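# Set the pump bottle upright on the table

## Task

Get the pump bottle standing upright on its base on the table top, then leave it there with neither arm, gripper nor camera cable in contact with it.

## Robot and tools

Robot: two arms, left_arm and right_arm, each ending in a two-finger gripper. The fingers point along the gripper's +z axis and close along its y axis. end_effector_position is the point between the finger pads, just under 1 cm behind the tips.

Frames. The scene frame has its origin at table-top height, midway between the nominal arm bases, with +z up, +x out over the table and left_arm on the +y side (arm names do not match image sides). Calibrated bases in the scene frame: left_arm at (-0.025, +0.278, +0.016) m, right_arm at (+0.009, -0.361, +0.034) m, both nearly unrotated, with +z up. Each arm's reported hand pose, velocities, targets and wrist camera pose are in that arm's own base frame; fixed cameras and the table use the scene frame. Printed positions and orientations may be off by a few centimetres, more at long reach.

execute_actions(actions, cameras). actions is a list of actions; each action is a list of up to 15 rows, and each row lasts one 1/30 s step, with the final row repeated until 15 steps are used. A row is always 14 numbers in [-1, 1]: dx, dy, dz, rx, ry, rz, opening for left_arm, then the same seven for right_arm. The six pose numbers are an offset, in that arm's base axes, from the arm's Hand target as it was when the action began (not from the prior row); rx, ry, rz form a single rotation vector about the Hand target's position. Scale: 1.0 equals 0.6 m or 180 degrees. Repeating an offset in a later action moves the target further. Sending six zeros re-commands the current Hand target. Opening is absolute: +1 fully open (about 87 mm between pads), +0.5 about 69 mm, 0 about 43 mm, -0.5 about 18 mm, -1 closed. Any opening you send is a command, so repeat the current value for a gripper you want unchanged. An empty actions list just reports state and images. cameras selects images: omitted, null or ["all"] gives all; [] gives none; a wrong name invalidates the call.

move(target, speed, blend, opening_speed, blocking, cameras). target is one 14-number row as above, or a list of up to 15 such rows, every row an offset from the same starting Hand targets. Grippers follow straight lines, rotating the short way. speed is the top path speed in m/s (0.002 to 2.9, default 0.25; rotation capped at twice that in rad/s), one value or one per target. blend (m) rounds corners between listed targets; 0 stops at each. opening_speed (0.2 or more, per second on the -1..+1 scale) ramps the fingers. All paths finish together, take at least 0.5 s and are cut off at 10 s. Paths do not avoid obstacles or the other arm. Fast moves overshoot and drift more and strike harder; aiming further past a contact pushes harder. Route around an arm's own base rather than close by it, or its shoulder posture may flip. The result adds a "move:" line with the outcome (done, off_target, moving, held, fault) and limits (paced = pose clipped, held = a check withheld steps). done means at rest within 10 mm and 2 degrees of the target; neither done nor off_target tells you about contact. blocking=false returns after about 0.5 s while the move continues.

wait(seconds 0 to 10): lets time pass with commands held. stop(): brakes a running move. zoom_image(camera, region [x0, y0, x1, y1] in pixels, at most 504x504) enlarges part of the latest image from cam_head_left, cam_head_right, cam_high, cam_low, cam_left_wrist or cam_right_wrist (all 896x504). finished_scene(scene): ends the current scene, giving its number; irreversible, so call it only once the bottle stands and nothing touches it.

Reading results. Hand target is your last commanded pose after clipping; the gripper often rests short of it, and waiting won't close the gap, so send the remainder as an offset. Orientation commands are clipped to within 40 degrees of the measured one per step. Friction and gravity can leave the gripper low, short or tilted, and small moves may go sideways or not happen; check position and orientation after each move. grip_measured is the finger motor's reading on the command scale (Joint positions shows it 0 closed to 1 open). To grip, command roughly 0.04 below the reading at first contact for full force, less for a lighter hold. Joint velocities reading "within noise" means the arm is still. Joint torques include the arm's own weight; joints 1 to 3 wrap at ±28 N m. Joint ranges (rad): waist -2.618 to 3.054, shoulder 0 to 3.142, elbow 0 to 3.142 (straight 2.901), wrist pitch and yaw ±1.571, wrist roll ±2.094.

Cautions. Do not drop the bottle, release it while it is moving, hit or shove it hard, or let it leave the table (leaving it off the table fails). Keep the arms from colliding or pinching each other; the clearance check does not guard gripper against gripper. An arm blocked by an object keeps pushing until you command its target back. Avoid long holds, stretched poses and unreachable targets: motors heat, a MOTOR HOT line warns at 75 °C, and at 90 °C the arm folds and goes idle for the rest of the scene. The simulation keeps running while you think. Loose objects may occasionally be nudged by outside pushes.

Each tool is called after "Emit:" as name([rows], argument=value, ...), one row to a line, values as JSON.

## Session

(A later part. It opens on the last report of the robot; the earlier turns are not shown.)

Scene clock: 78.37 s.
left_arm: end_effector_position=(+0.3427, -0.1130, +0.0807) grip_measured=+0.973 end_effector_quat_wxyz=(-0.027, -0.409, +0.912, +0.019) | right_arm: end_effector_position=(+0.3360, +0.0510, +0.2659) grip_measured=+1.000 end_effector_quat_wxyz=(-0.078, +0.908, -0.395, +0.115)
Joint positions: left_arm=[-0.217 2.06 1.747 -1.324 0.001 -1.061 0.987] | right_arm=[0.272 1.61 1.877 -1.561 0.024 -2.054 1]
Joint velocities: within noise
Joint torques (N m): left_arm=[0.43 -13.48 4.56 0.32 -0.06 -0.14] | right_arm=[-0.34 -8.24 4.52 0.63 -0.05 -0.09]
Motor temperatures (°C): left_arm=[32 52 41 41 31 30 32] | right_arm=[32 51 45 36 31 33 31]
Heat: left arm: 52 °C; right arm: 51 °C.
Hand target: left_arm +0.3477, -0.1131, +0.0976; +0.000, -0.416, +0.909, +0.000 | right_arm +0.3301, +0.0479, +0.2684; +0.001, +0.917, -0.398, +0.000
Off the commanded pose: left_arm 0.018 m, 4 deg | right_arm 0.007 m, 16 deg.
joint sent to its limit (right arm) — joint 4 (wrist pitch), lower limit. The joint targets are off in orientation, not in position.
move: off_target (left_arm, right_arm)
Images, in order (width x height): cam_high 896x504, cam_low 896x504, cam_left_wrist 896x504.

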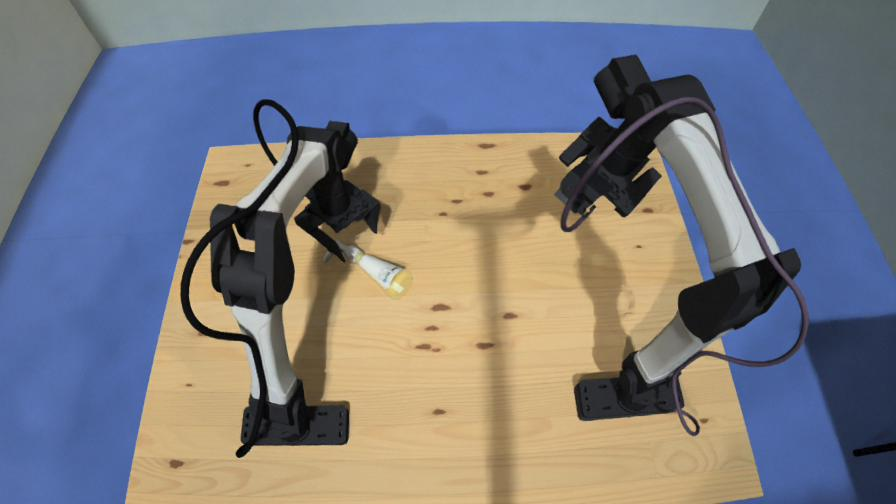

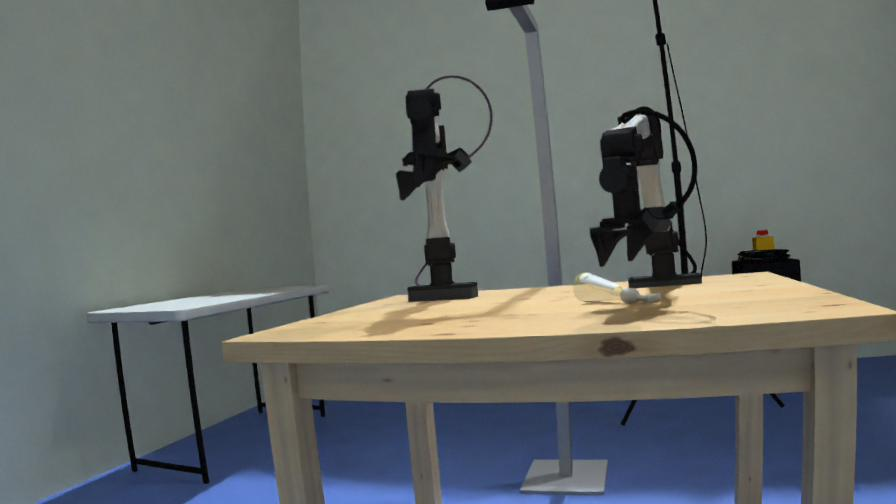

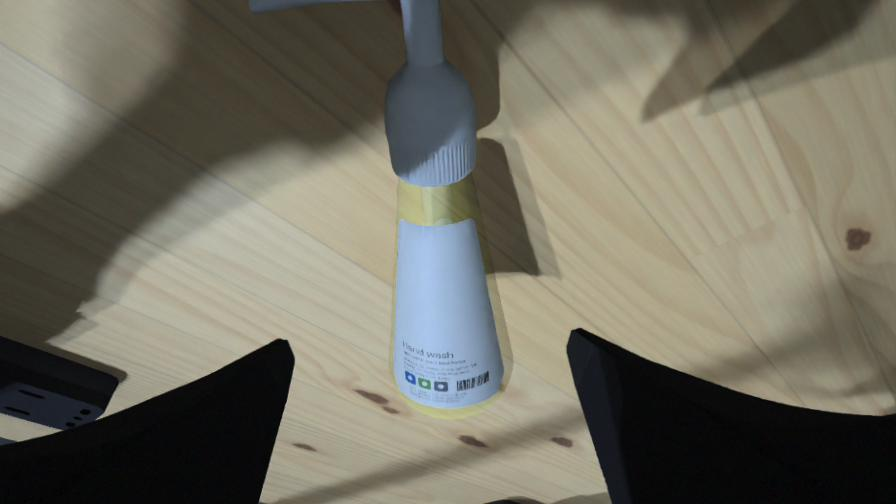

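Emit:
move(target=[0.008,0.008,-0.1,0,0,0,1,0,0,0,0,0,0,1], cameras=["cam_low","cam_left_wrist"])

Emit:
zoom_image(camera="cam_low", region=[530, 190, 690, 330])

Scene clock: 82.07 s.
left_arm: end_effector_position=(+0.3491, -0.1099, +0.0376) grip_measured=+0.973 end_effector_quat_wxyz=(-0.007, -0.415, +0.910, +0.004) | right_arm: end_effector_position=(+0.3361, +0.0509, +0.2659) grip_measured=+1.000 end_effector_quat_wxyz=(-0.077, +0.908, -0.395, +0.115)
Joint positions: left_arm=[-0.205 2.058 1.577 -1.107 0.001 -1.062 0.987] | right_arm=[0.272 1.61 1.877 -1.561 0.024 -2.054 1]
Joint velocities: within noise
Joint torques (N m): left_arm=[0.64 -9.55 4.45 0.4 -0.06 0.02] | right_arm=[-0.32 -8.31 4.53 0.63 -0.03 -0.09]
Motor temperatures (°C): left_arm=[32 53 41 41 31 30 31] | right_arm=[32 51 45 36 31 33 31]
Heat: left arm: 53 °C; right arm: 51 °C.
Hand target: left_arm +0.3525, -0.1084, +0.0375; +0.000, -0.416, +0.909, +0.000 | right_arm +0.3301, +0.0478, +0.2684; +0.001, +0.917, -0.398, +0.000
Off the commanded pose: left_arm 0.004 m, 1 deg | right_arm 0.007 m, 16 deg.
joint sent to its limit (right arm) — joint 4 (wrist pitch), lower limit. The joint targets are off in orientation, not in position.
move: off_target (right_arm)
Images, in order (width x height): cam_low 896x504, cam_left_wrist 896x504.

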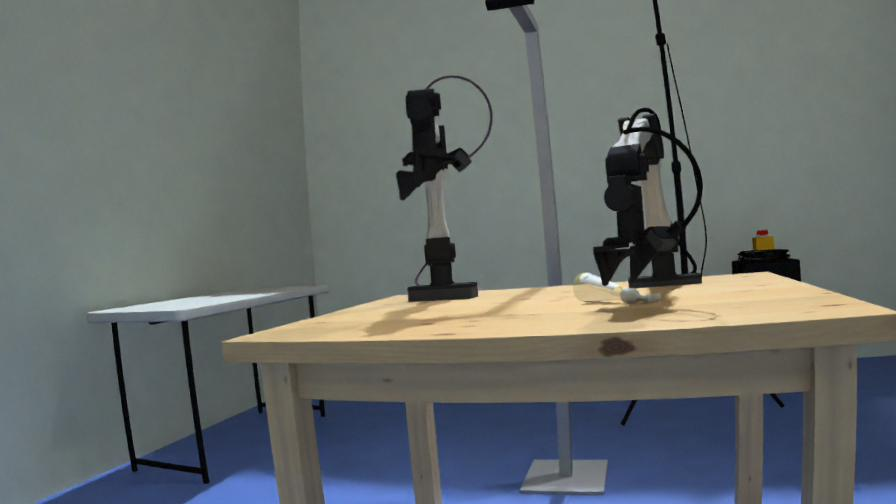

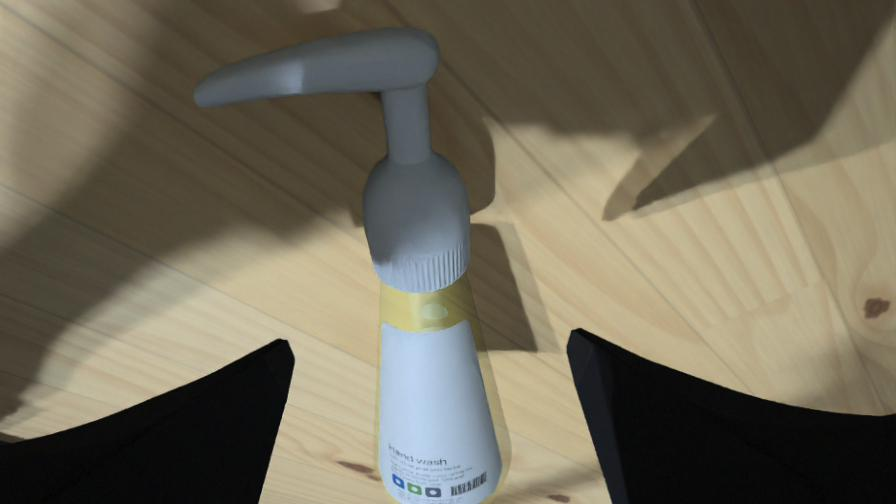

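Scaled by 3.150 from the camera's 896x504 image, which has a finer 1280x720 frame.

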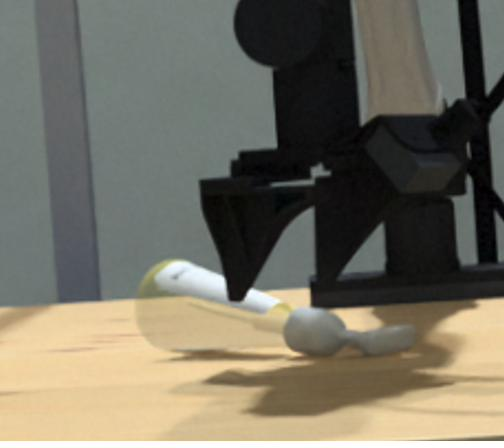

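Emit:
move(target=[0.008,0.01,-0.042,0,0,0.015,1,0,0,0,0,0,0,1], speed=0.12, cameras=[])

Emit:
move(target=[0,0,0,0,0,0,-0.4,0,0,0,0,0,0,1], opening_speed=0.8, cameras=["cam_low","cam_left_wrist"])

Emit:
zoom_image(camera="cam_low", region=[530, 190, 690, 330])

Scene clock: 87.90 s.
left_arm: end_effector_position=(+0.3532, -0.1032, +0.0140) grip_measured=+0.973 end_effector_quat_wxyz=(-0.006, -0.431, +0.903, +0.003) | right_arm: end_effector_position=(+0.3361, +0.0509, +0.2659) grip_measured=+1.000 end_effector_quat_wxyz=(-0.077, +0.908, -0.395, +0.115)
Joint positions: left_arm=[-0.184 2.086 1.523 -1.021 0.001 -1.074 0.987] | right_arm=[0.272 1.61 1.877 -1.561 0.024 -2.054 1]
Joint velocities: within noise
Joint torques (N m): left_arm=[0.54 -9.16 4.63 0.38 -0.06 -0.19] | right_arm=[-0.39 -8.27 4.56 0.62 -0.03 -0.09]
Motor temperatures (°C): left_arm=[32 52 41 41 31 30 31] | right_arm=[32 51 45 36 31 33 31]
Heat: left arm: 52 °C; right arm: 51 °C.
Hand target: left_arm +0.3574, -0.1024, +0.0125; +0.000, -0.438, +0.899, +0.000 | right_arm +0.3301, +0.0478, +0.2684; +0.001, +0.917, -0.398, +0.000
Off the commanded pose: left_arm 0.004 m, 1 deg | right_arm 0.007 m, 16 deg.
joint sent to its limit (right arm) — joint 4 (wrist pitch), lower limit. The joint targets are off in orientation, not in position.
move: off_target (right_arm)
No camera images: "cameras" was empty.

Scene clock: 89.87 s.
left_arm: end_effector_position=(+0.3534, -0.1032, +0.0140) grip_measured=-0.269 end_effector_quat_wxyz=(-0.005, -0.431, +0.903, +0.003) | right_arm: end_effector_position=(+0.3361, +0.0509, +0.2659) grip_measured=+1.000 end_effector_quat_wxyz=(-0.077, +0.908, -0.395, +0.115)
Joint positions: left_arm=[-0.184 2.086 1.523 -1.02 0.001 -1.074 0.365] | right_arm=[0.272 1.61 1.877 -1.561 0.024 -2.054 1]
Joint velocities: within noise
Joint torques (N m): left_arm=[0.53 -9.16 4.62 0.39 -0.06 -0.16] | right_arm=[-0.32 -8.25 4.55 0.63 -0.03 -0.08]
Motor temperatures (°C): left_arm=[32 52 41 41 31 30 31] | right_arm=[32 51 45 36 31 33 31]
Heat: left arm: 52 °C; right arm: 51 °C.
Hand target: left_arm +0.3574, -0.1024, +0.0125; +0.000, -0.437, +0.899, +0.000 | right_arm +0.3301, +0.0478, +0.2684; +0.001, +0.917, -0.398, +0.000
Off the commanded pose: left_arm 0.004 m, 1 deg | right_arm 0.007 m, 16 deg.
joint sent to its limit (right arm) — joint 4 (wrist pitch), lower limit. The joint targets are off in orientation, not in position.
move: off_target (right_arm)
Images, in order (width x height): cam_low 896x504, cam_left_wrist 896x504.

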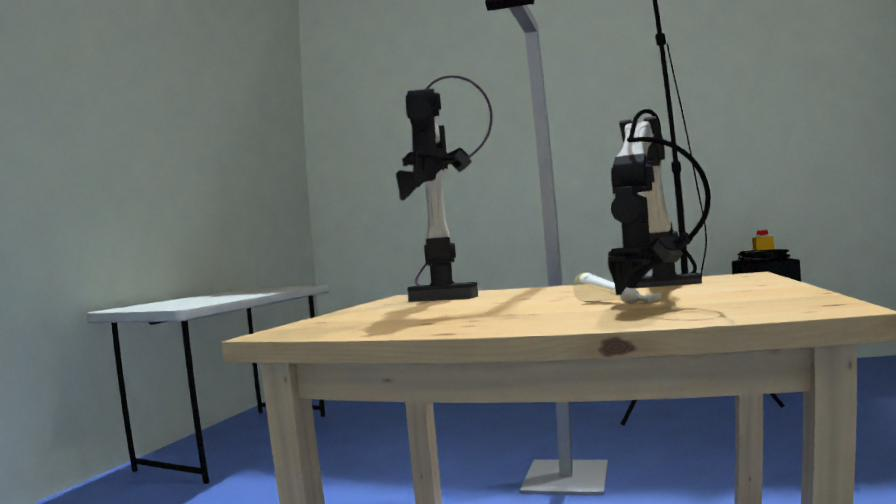

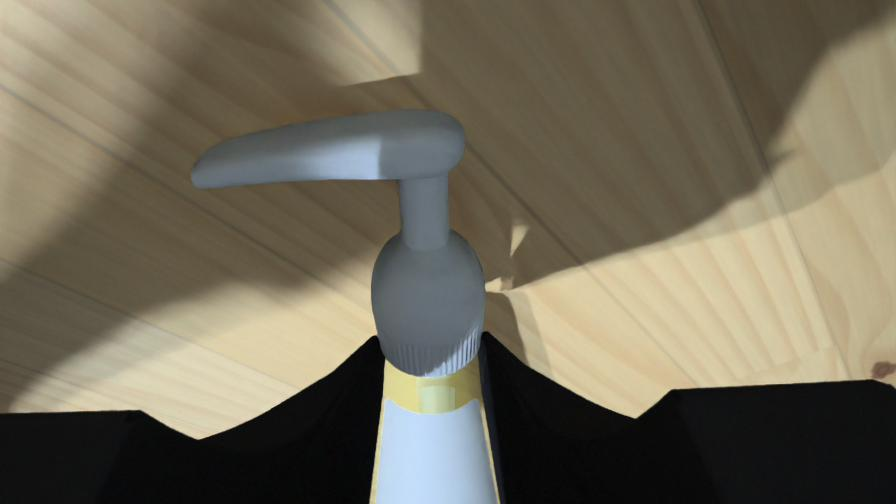

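Scaled by 3.150 from the camera's 896x504 image, which has a finer 1280x720 frame.

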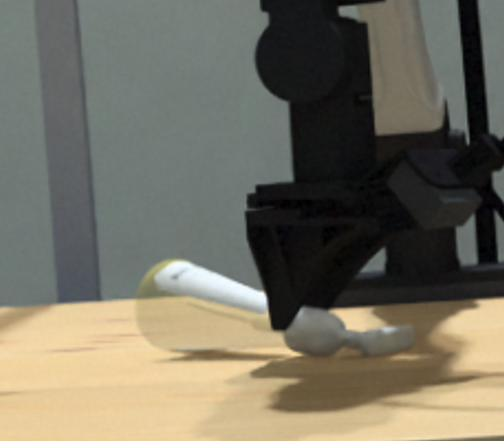

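Emit:
move([
  [0,0,0.26,0,0,0,-0.4,0,0,0,0,0,0,1],
  [0,0,0.27,0,0,-0.372,-0.4,0,0,0,0,0,0,1],
], speed=0.4, blend=0.02, cameras=["cam_left_wrist"])

Emit:
move(target=[0,0,0.03,-0.065,-0.242,0,-0.4,0,0,0,0,0,0,1], speed=0.3, cameras=["cam_left_wrist","cam_low","cam_high"])

Emit:
zoom_image(camera="cam_low", region=[550, 150, 720, 320])

Emit:
zoom_image(camera="cam_high", region=[250, 120, 450, 300])

Scene clock: 98.23 s.
left_arm: end_effector_position=(+0.3532, -0.1013, +0.1696) grip_measured=-0.400 end_effector_quat_wxyz=(+0.033, +0.123, +0.992, -0.008) | right_arm: end_effector_position=(+0.3361, +0.0509, +0.2659) grip_measured=+1.000 end_effector_quat_wxyz=(-0.077, +0.908, -0.395, +0.115)
Joint positions: left_arm=[-0.273 2.098 2.179 -1.584 0.006 -0.027 0.3] | right_arm=[0.272 1.61 1.877 -1.561 0.024 -2.054 1]
Joint velocities: within noise
Joint torques (N m): left_arm=[-0.12 -9.05 7.51 0.37 -0.04 0.14] | right_arm=[-0.32 -8.27 4.53 0.63 -0.04 -0.08]
Motor temperatures (°C): left_arm=[32 52 41 41 31 30 32] | right_arm=[32 51 45 35 31 33 31]
Heat: left arm: 52 °C; right arm: 51 °C.
Hand target: left_arm +0.3573, -0.1023, +0.1744; +0.000, +0.131, +0.991, +0.000 | right_arm +0.3301, +0.0478, +0.2684; +0.001, +0.917, -0.398, +0.000
Off the commanded pose: left_arm 0.006 m, 4 deg | right_arm 0.007 m, 16 deg.
joint sent to its limit (left arm) — joint 4 (wrist pitch), lower limit. The joint targets are off in orientation, not in position.
joint sent to its limit (right arm) — joint 4 (wrist pitch), lower limit. The joint targets are off in orientation, not in position.
move: off_target (left_arm, right_arm)
Images, in order (width x height): cam_left_wrist 896x504.

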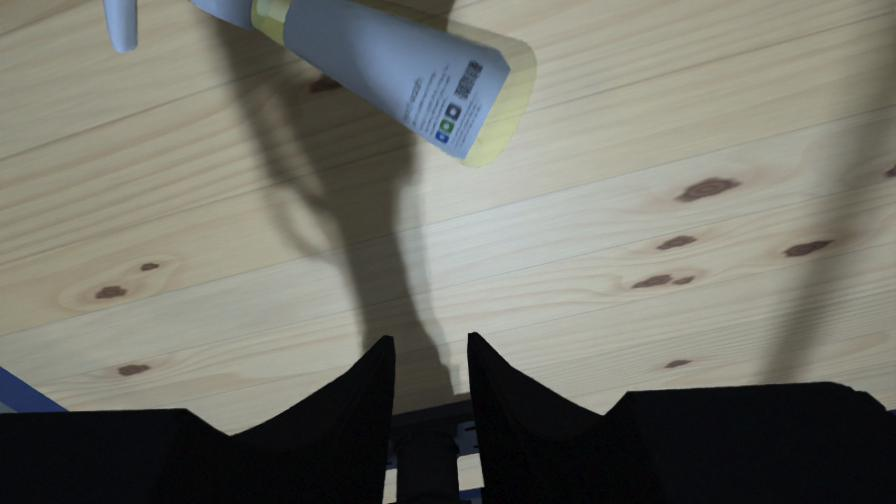

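Scene clock: 100.33 s.
left_arm: end_effector_position=(+0.3527, -0.1012, +0.1806) grip_measured=-0.400 end_effector_quat_wxyz=(+0.354, +0.116, +0.927, -0.051) | right_arm: end_effector_position=(+0.3361, +0.0509, +0.2659) grip_measured=+1.000 end_effector_quat_wxyz=(-0.077, +0.908, -0.395, +0.115)
Joint positions: left_arm=[-0.28 1.418 1.255 -0.677 -0.008 -0.027 0.3] | right_arm=[0.272 1.61 1.877 -1.561 0.024 -2.054 1]
Joint velocities: within noise
Joint torques (N m): left_arm=[-0.28 -7.2 5.7 1.85 -0.09 0.11] | right_arm=[-0.34 -8.29 4.53 0.63 -0.04 -0.08]
Motor temperatures (°C): left_arm=[32 52 41 41 31 30 32] | right_arm=[32 51 45 35 31 33 31]
Heat: left arm: 52 °C; right arm: 51 °C.
Hand target: left_arm +0.3574, -0.1024, +0.1924; +0.380, +0.121, +0.916, -0.050 | right_arm +0.3301, +0.0478, +0.2684; +0.001, +0.917, -0.398, +0.000
Off the commanded pose: left_arm 0.013 m, 3 deg | right_arm 0.007 m, 16 deg.
joint sent to its limit (right arm) — joint 4 (wrist pitch), lower limit. The joint targets are off in orientation, not in position.
move: off_target (left_arm, right_arm)
Images, in order (width x height): cam_high 896x504, cam_low 896x504, cam_left_wrist 896x504.

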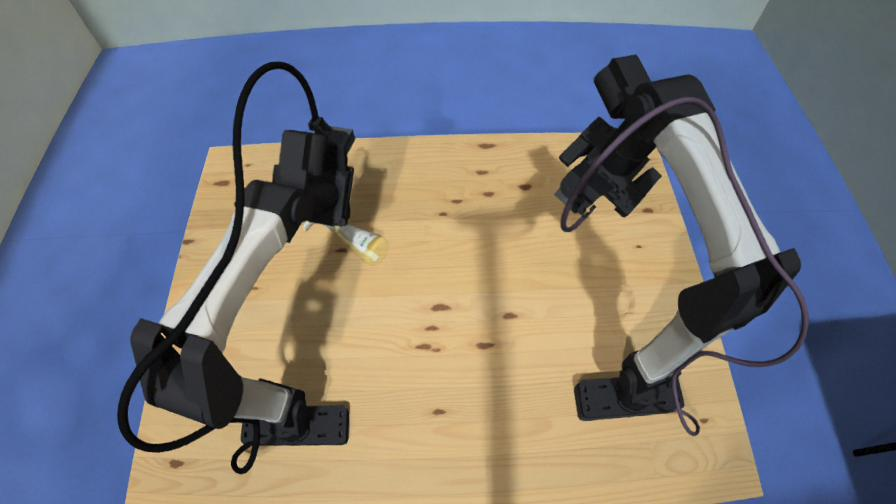

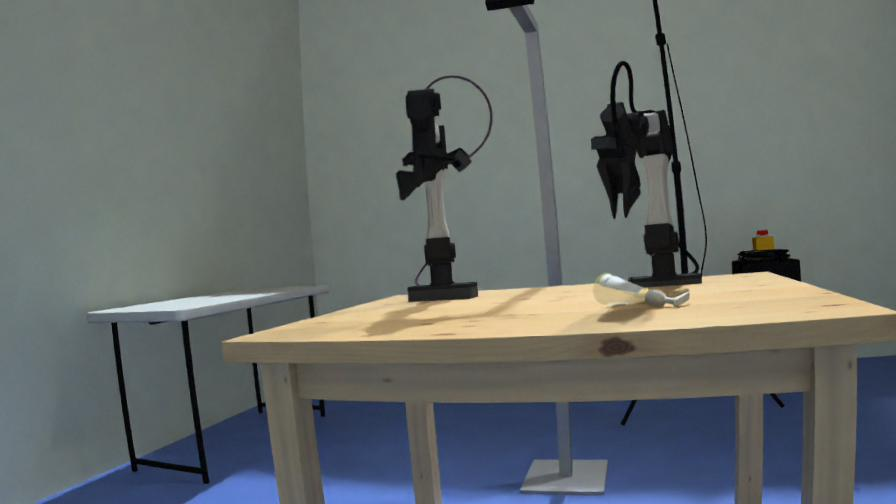

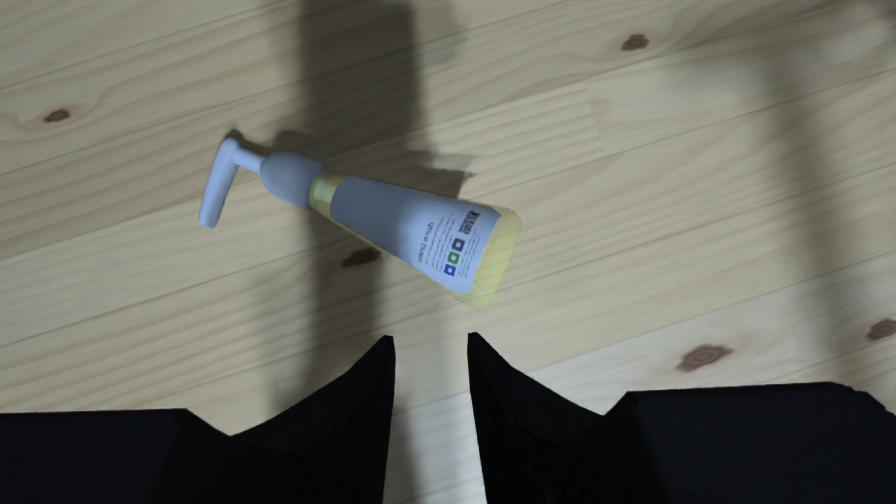

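Scaled by 2.965 from the camera's 896x504 image, which has a finer 1280x720 frame.

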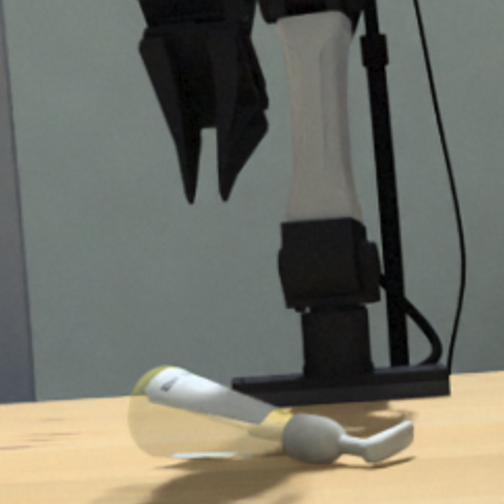

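Scaled by 2.520 from the camera's 896x504 image, which has a finer 1280x720 frame.

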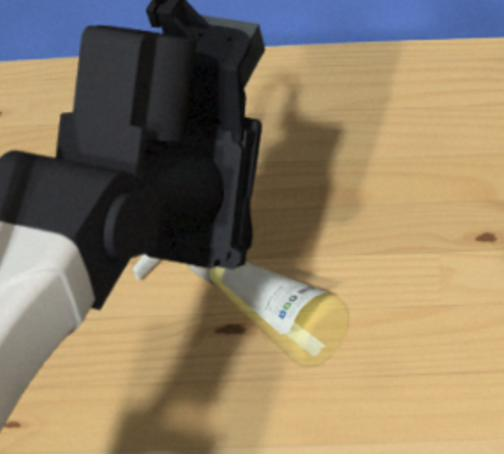

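Emit:
move([
  [0.05,0.029,0,-0.117,0.245,0.425,1,0,0,0,0,0,0,1],
  [0.071,0.029,-0.153,-0.117,0.245,0.425,1,0,0,0,0,0,0,1],
], speed=0.35, blend=0.02, cameras=["cam_left_wrist","cam_low","cam_high"])

Scene clock: 109.67 s.
left_arm: end_effector_position=(+0.3945, -0.0849, +0.0917) grip_measured=+0.973 end_effector_quat_wxyz=(-0.014, -0.538, +0.843, +0.013) | right_arm: end_effector_position=(+0.3361, +0.0509, +0.2659) grip_measured=+1.000 end_effector_quat_wxyz=(-0.077, +0.908, -0.395, +0.115)
Joint positions: left_arm=[-0.115 2.186 1.992 -1.415 -0.003 -1.251 0.986] | right_arm=[0.272 1.61 1.877 -1.561 0.024 -2.054 1]
Joint velocities: within noise
Joint torques (N m): left_arm=[0.47 -11.64 5.26 0.31 -0.01 -0.16] | right_arm=[-0.31 -8.28 4.55 0.64 -0.04 -0.09]
Motor temperatures (°C): left_arm=[32 52 41 42 31 30 31] | right_arm=[32 50 45 35 31 33 31]
Heat: left arm: 52 °C; right arm: 50 °C.
Hand target: left_arm +0.4000, -0.0849, +0.1006; +0.001, -0.544, +0.839, +0.000 | right_arm +0.3301, +0.0478, +0.2684; +0.001, +0.917, -0.398, +0.000
Off the commanded pose: left_arm 0.010 m, 2 deg | right_arm 0.007 m, 16 deg.
joint sent to its limit (right arm) — joint 4 (wrist pitch), lower limit. The joint targets are off in orientation, not in position.
move: off_target (right_arm)
Images, in order (width x height): cam_high 896x504, cam_low 896x504, cam_left_wrist 896x504.

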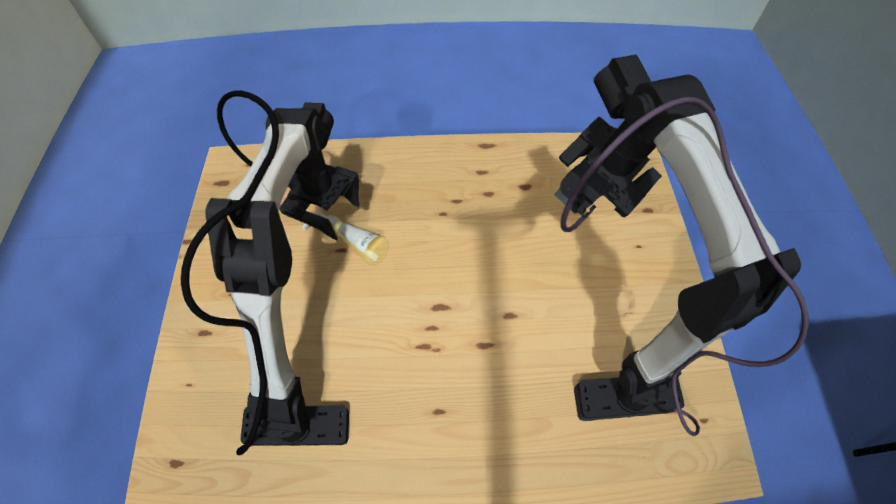

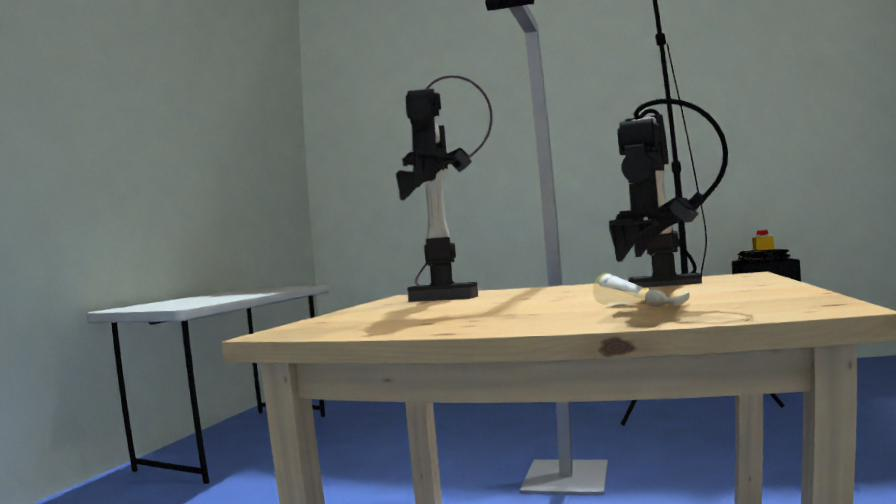

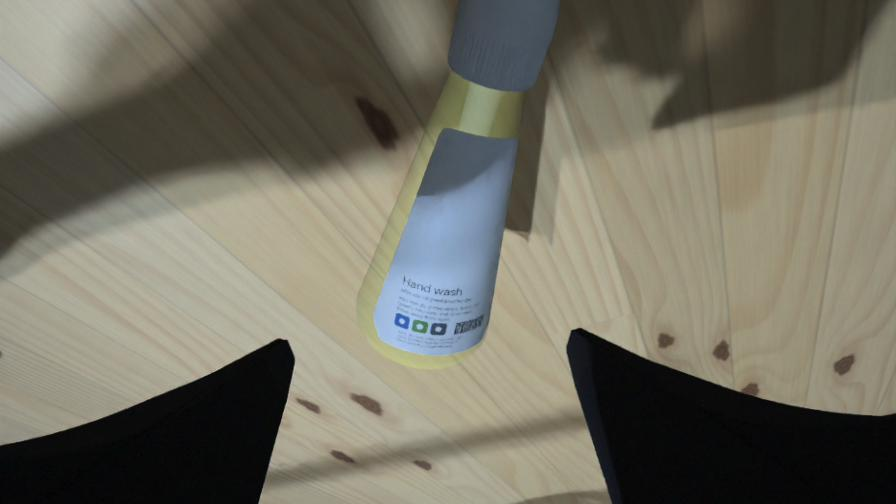

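Emit:
move(target=[0.065,0.06,-0.04,0,0,-0.08,1,0,0,0,0,0,0,1], cameras=["cam_left_wrist"])

Scene clock: 115.47 s.
left_arm: end_effector_position=(+0.4350, -0.0484, +0.0727) grip_measured=+0.973 end_effector_quat_wxyz=(-0.005, -0.440, +0.898, +0.004) | right_arm: end_effector_position=(+0.3361, +0.0509, +0.2659) grip_measured=+1.000 end_effector_quat_wxyz=(-0.077, +0.908, -0.395, +0.115)
Joint positions: left_arm=[-0.035 2.392 2.266 -1.457 -0.003 -0.946 0.986] | right_arm=[0.272 1.61 1.877 -1.561 0.024 -2.054 1]
Joint velocities: within noise
Joint torques (N m): left_arm=[0.16 -10.82 7.87 0.18 0 0.13] | right_arm=[-0.29 -8.27 4.53 0.63 -0.04 -0.09]
Motor temperatures (°C): left_arm=[32 54 41 42 31 30 31] | right_arm=[32 50 45 35 31 33 31]
Heat: left arm: 54 °C; right arm: 50 °C.
Hand target: left_arm +0.4390, -0.0489, +0.0766; +0.001, -0.435, +0.900, +0.000 | right_arm +0.3301, +0.0478, +0.2684; +0.001, +0.917, -0.398, +0.000
Off the commanded pose: left_arm 0.006 m, 1 deg | right_arm 0.007 m, 16 deg.
joint sent to its limit (right arm) — joint 4 (wrist pitch), lower limit. The joint targets are off in orientation, not in position.
move: off_target (right_arm)
Images, in order (width x height): cam_left_wrist 896x504.

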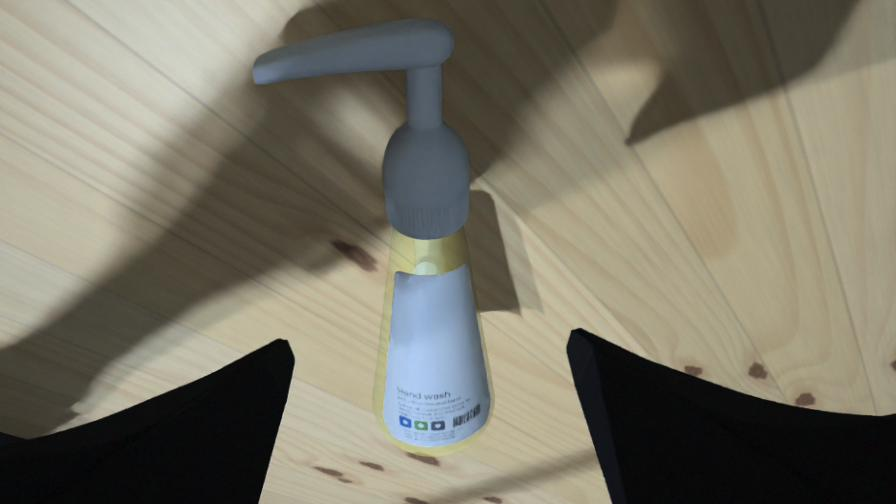

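Emit:
move([
  [0.01,0.012,-0.10,0,0,0,1,0,0,0,0,0,0,1],
  [0.01,0.012,-0.122,0,0,0,1,0,0,0,0,0,0,1],
], speed=[0.2,0.03], cameras=["cam_left_wrist","cam_low"])

Emit:
zoom_image(camera="cam_low", region=[570, 200, 730, 330])

Scene clock: 122.03 s.
left_arm: end_effector_position=(+0.4421, -0.0435, +0.0052) grip_measured=+0.973 end_effector_quat_wxyz=(-0.004, -0.437, +0.899, +0.004) | right_arm: end_effector_position=(+0.3361, +0.0509, +0.2659) grip_measured=+1.000 end_effector_quat_wxyz=(-0.077, +0.908, -0.395, +0.115)
Joint positions: left_arm=[-0.024 2.432 2.069 -1.218 -0.003 -0.93 0.986] | right_arm=[0.272 1.61 1.877 -1.561 0.024 -2.054 1]
Joint velocities: within noise
Joint torques (N m): left_arm=[0.62 -11.52 4.66 0.39 0 0.11] | right_arm=[-0.36 -8.25 4.55 0.63 -0.05 -0.09]
Motor temperatures (°C): left_arm=[32 56 41 41 31 30 31] | right_arm=[32 50 45 35 31 33 31]
Heat: left arm: 56 °C; right arm: 50 °C.
Hand target: left_arm +0.4449, -0.0417, +0.0033; +0.000, -0.435, +0.900, +0.000 | right_arm +0.3301, +0.0478, +0.2684; +0.001, +0.917, -0.398, +0.000
Off the commanded pose: left_arm 0.004 m, 1 deg | right_arm 0.007 m, 16 deg.
joint sent to its limit (right arm) — joint 4 (wrist pitch), lower limit. The joint targets are off in orientation, not in position.
move: off_target (right_arm)
Images, in order (width x height): cam_low 896x504, cam_left_wrist 896x504.

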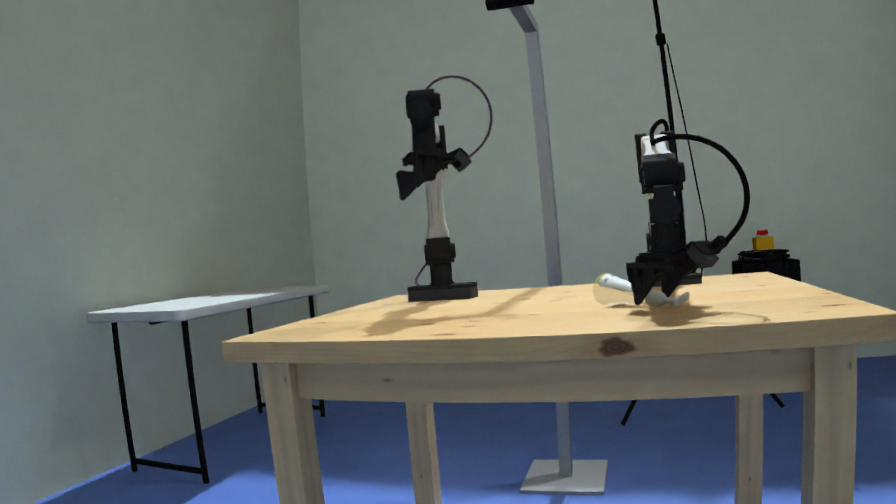

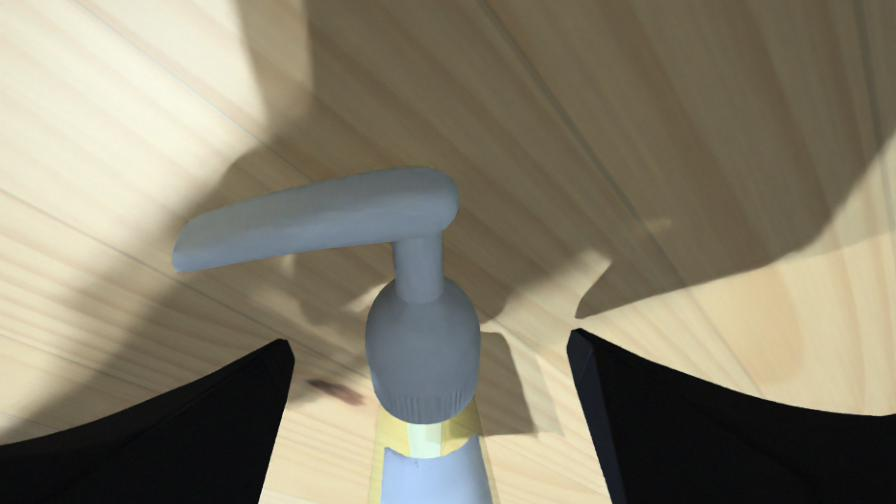

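Scaled by 3.150 from the camera's 896x504 image, which has a finer 1280x720 frame.

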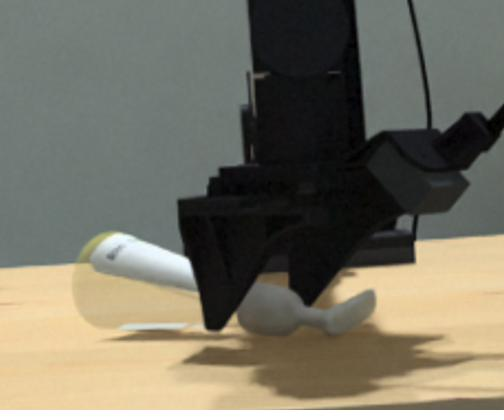

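Emit:
move(target=[-0.021,-0.026,0,0,0,0,1,0,0,0,0,0,0,1], speed=0.1, cameras=[])

Emit:
move(target=[0,0,0,0,0,0,-0.4,0,0,0,0,0,0,1], opening_speed=0.8, cameras=["cam_low","cam_left_wrist"])

Emit:
zoom_image(camera="cam_low", region=[570, 200, 730, 330])

Scene clock: 126.17 s.
left_arm: end_effector_position=(+0.4309, -0.0546, -0.0048) grip_measured=+0.973 end_effector_quat_wxyz=(-0.013, -0.434, +0.901, +0.002) | right_arm: end_effector_position=(+0.3361, +0.0509, +0.2659) grip_measured=+1.000 end_effector_quat_wxyz=(-0.077, +0.908, -0.395, +0.115)
Joint positions: left_arm=[-0.045 2.405 1.977 -1.167 0.009 -0.943 0.986] | right_arm=[0.272 1.61 1.877 -1.561 0.024 -2.054 1]
Joint velocities: within noise
Joint torques (N m): left_arm=[-0.61 -13.75 3.52 0.32 -0.13 -0.14] | right_arm=[-0.32 -8.23 4.62 0.63 -0.03 -0.08]
Motor temperatures (°C): left_arm=[32 57 41 41 31 30 31] | right_arm=[32 50 45 35 31 33 31]
Heat: left arm: 57 °C; right arm: 50 °C.
Hand target: left_arm +0.4324, -0.0574, +0.0035; +0.001, -0.435, +0.900, +0.000 | right_arm +0.3301, +0.0478, +0.2684; +0.001, +0.917, -0.398, +0.000
Off the commanded pose: left_arm 0.009 m, 2 deg | right_arm 0.007 m, 16 deg.
joint sent to its limit (right arm) — joint 4 (wrist pitch), lower limit. The joint targets are off in orientation, not in position.
move: off_target (right_arm)
No camera images: "cameras" was empty.

Scene clock: 128.13 s.
left_arm: end_effector_position=(+0.4308, -0.0568, -0.0047) grip_measured=-0.252 end_effector_quat_wxyz=(-0.013, -0.433, +0.901, +0.000) | right_arm: end_effector_position=(+0.3361, +0.0509, +0.2659) grip_measured=+1.000 end_effector_quat_wxyz=(-0.077, +0.908, -0.395, +0.115)
Joint positions: left_arm=[-0.048 2.405 1.977 -1.167 0.012 -0.944 0.374] | right_arm=[0.272 1.61 1.877 -1.561 0.024 -2.054 1]
Joint velocities: within noise
Joint torques (N m): left_arm=[-0.32 -13.78 3.48 0.32 -0.17 -0.14] | right_arm=[-0.32 -8.27 4.57 0.63 -0.03 -0.1]
Motor temperatures (°C): left_arm=[32 57 41 41 31 30 31] | right_arm=[32 50 45 35 31 33 31]
Heat: left arm: 57 °C; right arm: 50 °C.
Hand target: left_arm +0.4324, -0.0574, +0.0035; +0.001, -0.435, +0.900, +0.000 | right_arm +0.3301, +0.0478, +0.2684; +0.001, +0.917, -0.398, +0.000
Off the commanded pose: left_arm 0.008 m, 2 deg | right_arm 0.007 m, 16 deg.
joint sent to its limit (right arm) — joint 4 (wrist pitch), lower limit. The joint targets are off in orientation, not in position.
move: off_target (right_arm)
Images, in order (width x height): cam_low 896x504, cam_left_wrist 896x504.

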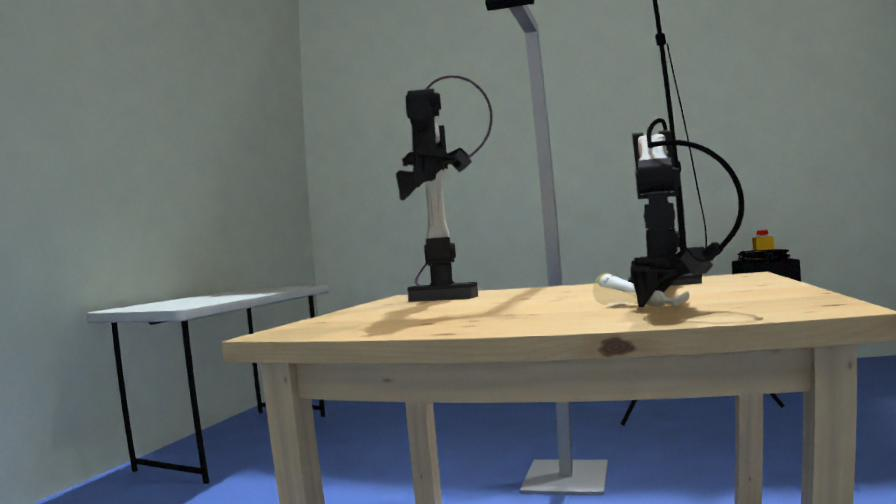

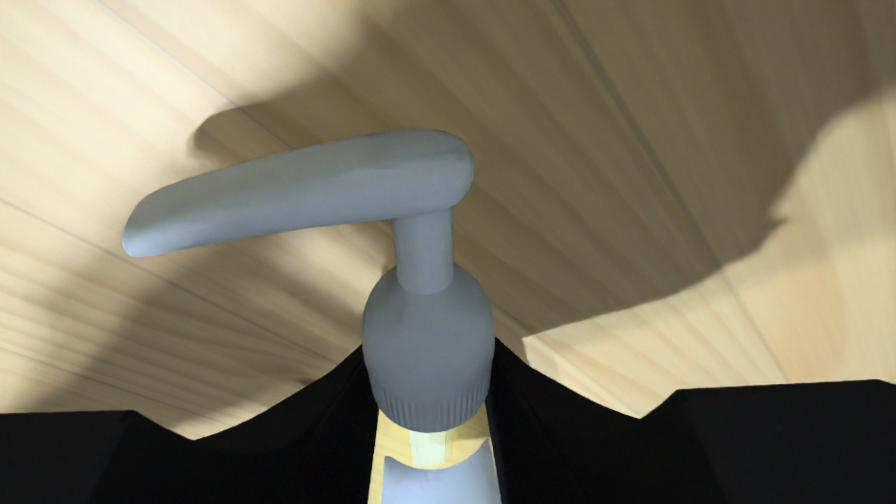

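Scaled by 3.150 from the camera's 896x504 image, which has a finer 1280x720 frame.

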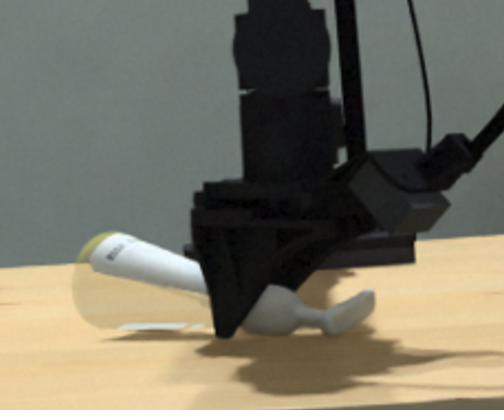

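Emit:
move(target=[0,0,0.05,0,0,0,-0.42,0,0,0,0,0,0,1], speed=0.1, cameras=["cam_low","cam_left_wrist"])

Emit:
zoom_image(camera="cam_low", region=[570, 200, 730, 330])

Scene clock: 131.67 s.
left_arm: end_effector_position=(+0.4246, -0.0522, +0.0018) grip_measured=-0.252 end_effector_quat_wxyz=(-0.021, -0.435, +0.900, +0.019) | right_arm: end_effector_position=(+0.3361, +0.0509, +0.2659) grip_measured=+1.000 end_effector_quat_wxyz=(-0.077, +0.908, -0.395, +0.115)
Joint positions: left_arm=[-0.048 2.405 2.002 -1.222 -0.013 -0.949 0.374] | right_arm=[0.272 1.61 1.877 -1.561 0.024 -2.054 1]
Joint velocities: within noise
Joint torques (N m): left_arm=[-0.31 -15.56 8.44 -0.17 0.12 -0.08] | right_arm=[-0.31 -8.21 4.52 0.63 -0.03 -0.09]
Motor temperatures (°C): left_arm=[32 58 41 40 31 30 32] | right_arm=[32 50 45 35 31 33 31]
Heat: left arm: 58 °C; right arm: 50 °C.
Hand target: left_arm +0.4324, -0.0574, +0.0334; +0.001, -0.435, +0.900, +0.000 | right_arm +0.3301, +0.0478, +0.2684; +0.001, +0.917, -0.398, +0.000
Off the commanded pose: left_arm 0.033 m, 3 deg | right_arm 0.007 m, 16 deg.
joint sent to its limit (right arm) — joint 4 (wrist pitch), lower limit. The joint targets are off in orientation, not in position.
move: off_target (left_arm, right_arm)
Images, in order (width x height): cam_low 896x504, cam_left_wrist 896x504.

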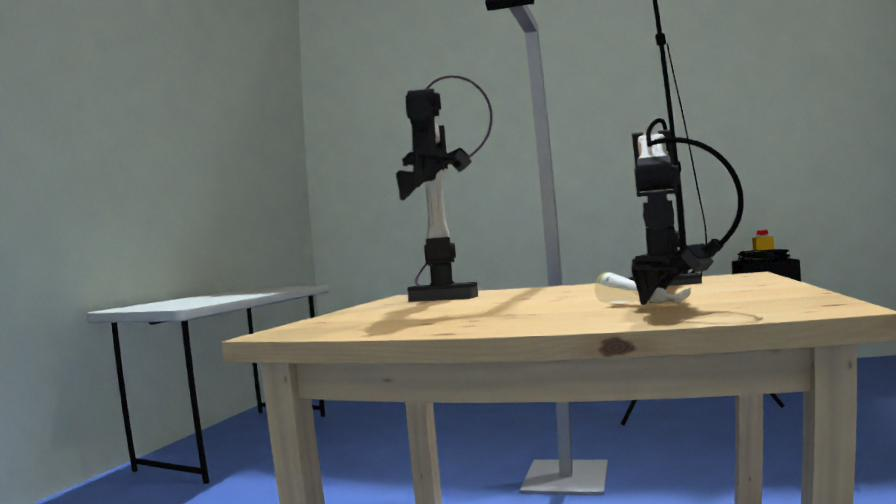

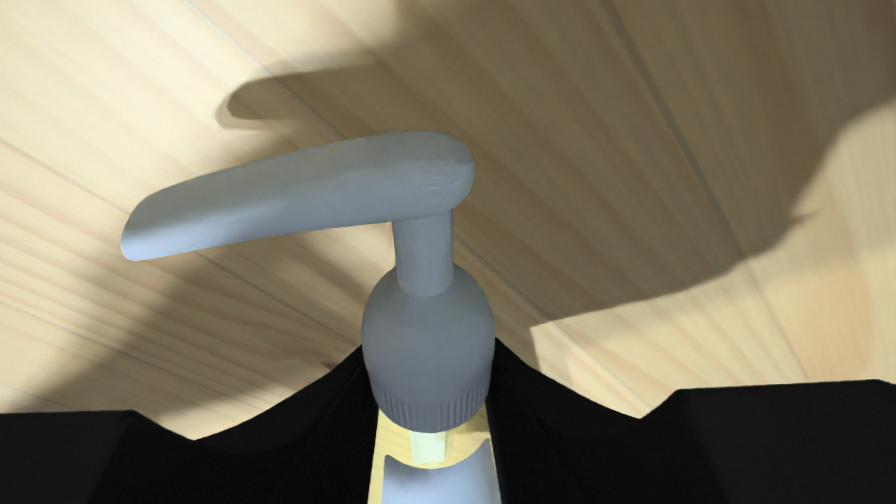

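Scaled by 3.150 from the camera's 896x504 image, which has a finer 1280x720 frame.

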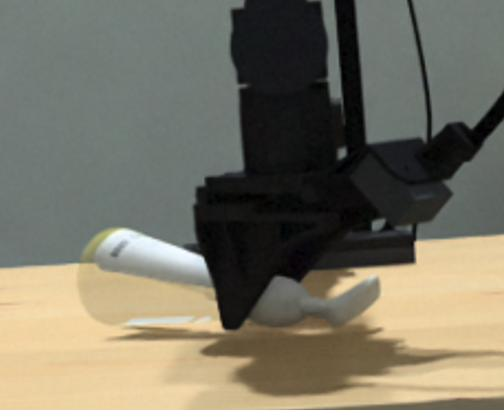

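Emit:
move(target=[-0.03,0,0.21,0,0,0,-0.45,0,0,0,0,0,0,1], speed=0.15, cameras=["cam_low","cam_left_wrist"])

Emit:
zoom_image(camera="cam_low", region=[570, 170, 730, 330])

Scene clock: 134.93 s.
left_arm: end_effector_position=(+0.4157, -0.0515, +0.1244) grip_measured=-0.252 end_effector_quat_wxyz=(+0.011, -0.435, +0.900, +0.002) | right_arm: end_effector_position=(+0.3361, +0.0509, +0.2659) grip_measured=+1.000 end_effector_quat_wxyz=(-0.077, +0.908, -0.395, +0.115)
Joint positions: left_arm=[-0.048 2.286 2.294 -1.562 -0.014 -0.949 0.374] | right_arm=[0.272 1.61 1.877 -1.561 0.024 -2.054 1]
Joint velocities: within noise
Joint torques (N m): left_arm=[-0.23 -15.66 8.08 0.04 0.21 -0.13] | right_arm=[-0.28 -8.25 4.55 0.62 -0.03 -0.08]
Motor temperatures (°C): left_arm=[32 60 41 40 31 30 32] | right_arm=[32 50 44 35 31 33 31]
Heat: left arm: 60 °C; right arm: 50 °C.
Hand target: left_arm +0.4144, -0.0574, +0.1595; +0.001, -0.435, +0.900, +0.000 | right_arm +0.3301, +0.0478, +0.2684; +0.001, +0.917, -0.398, +0.000
Off the commanded pose: left_arm 0.036 m, 1 deg | right_arm 0.007 m, 16 deg.
joint sent to its limit (left arm) — joint 4 (wrist pitch), lower limit. The joint targets are off in orientation, not in position.
joint sent to its limit (right arm) — joint 4 (wrist pitch), lower limit. The joint targets are off in orientation, not in position.
move: off_target (left_arm, right_arm)
Images, in order (width x height): cam_low 896x504, cam_left_wrist 896x504.

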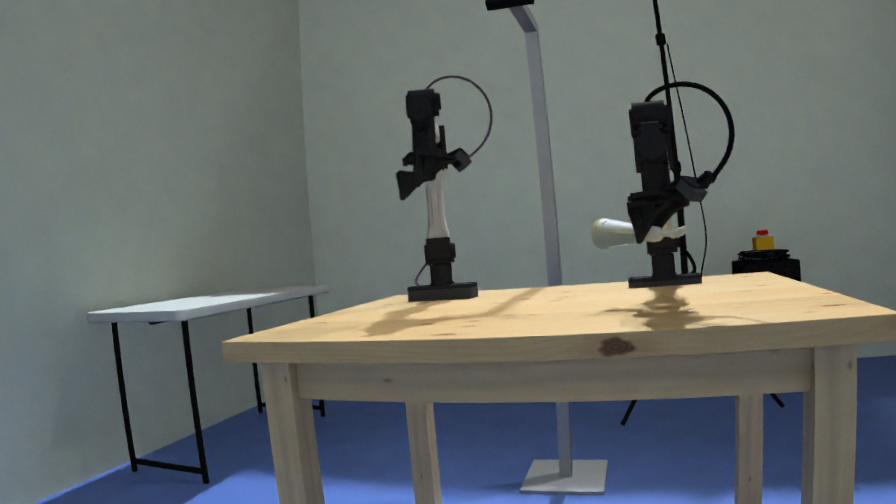

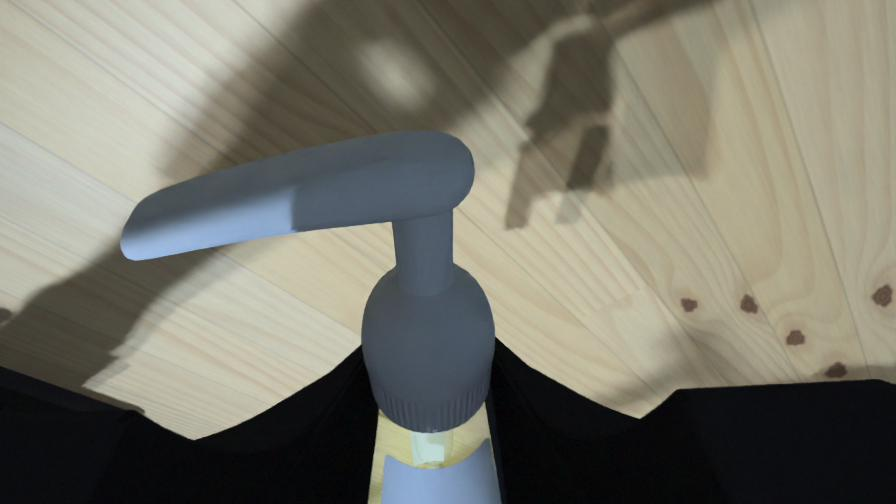

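Scaled by 3.150 from the camera's 896x504 image, which has a finer 1280x720 frame.

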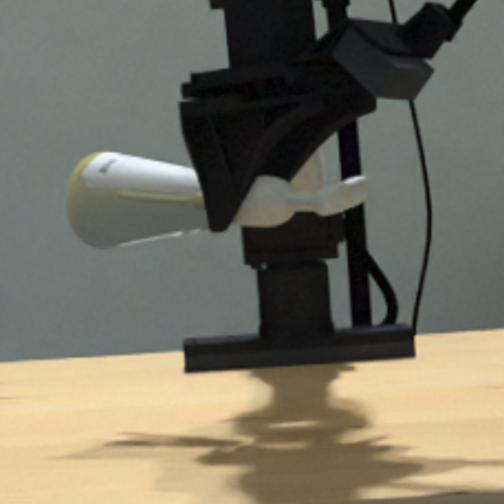

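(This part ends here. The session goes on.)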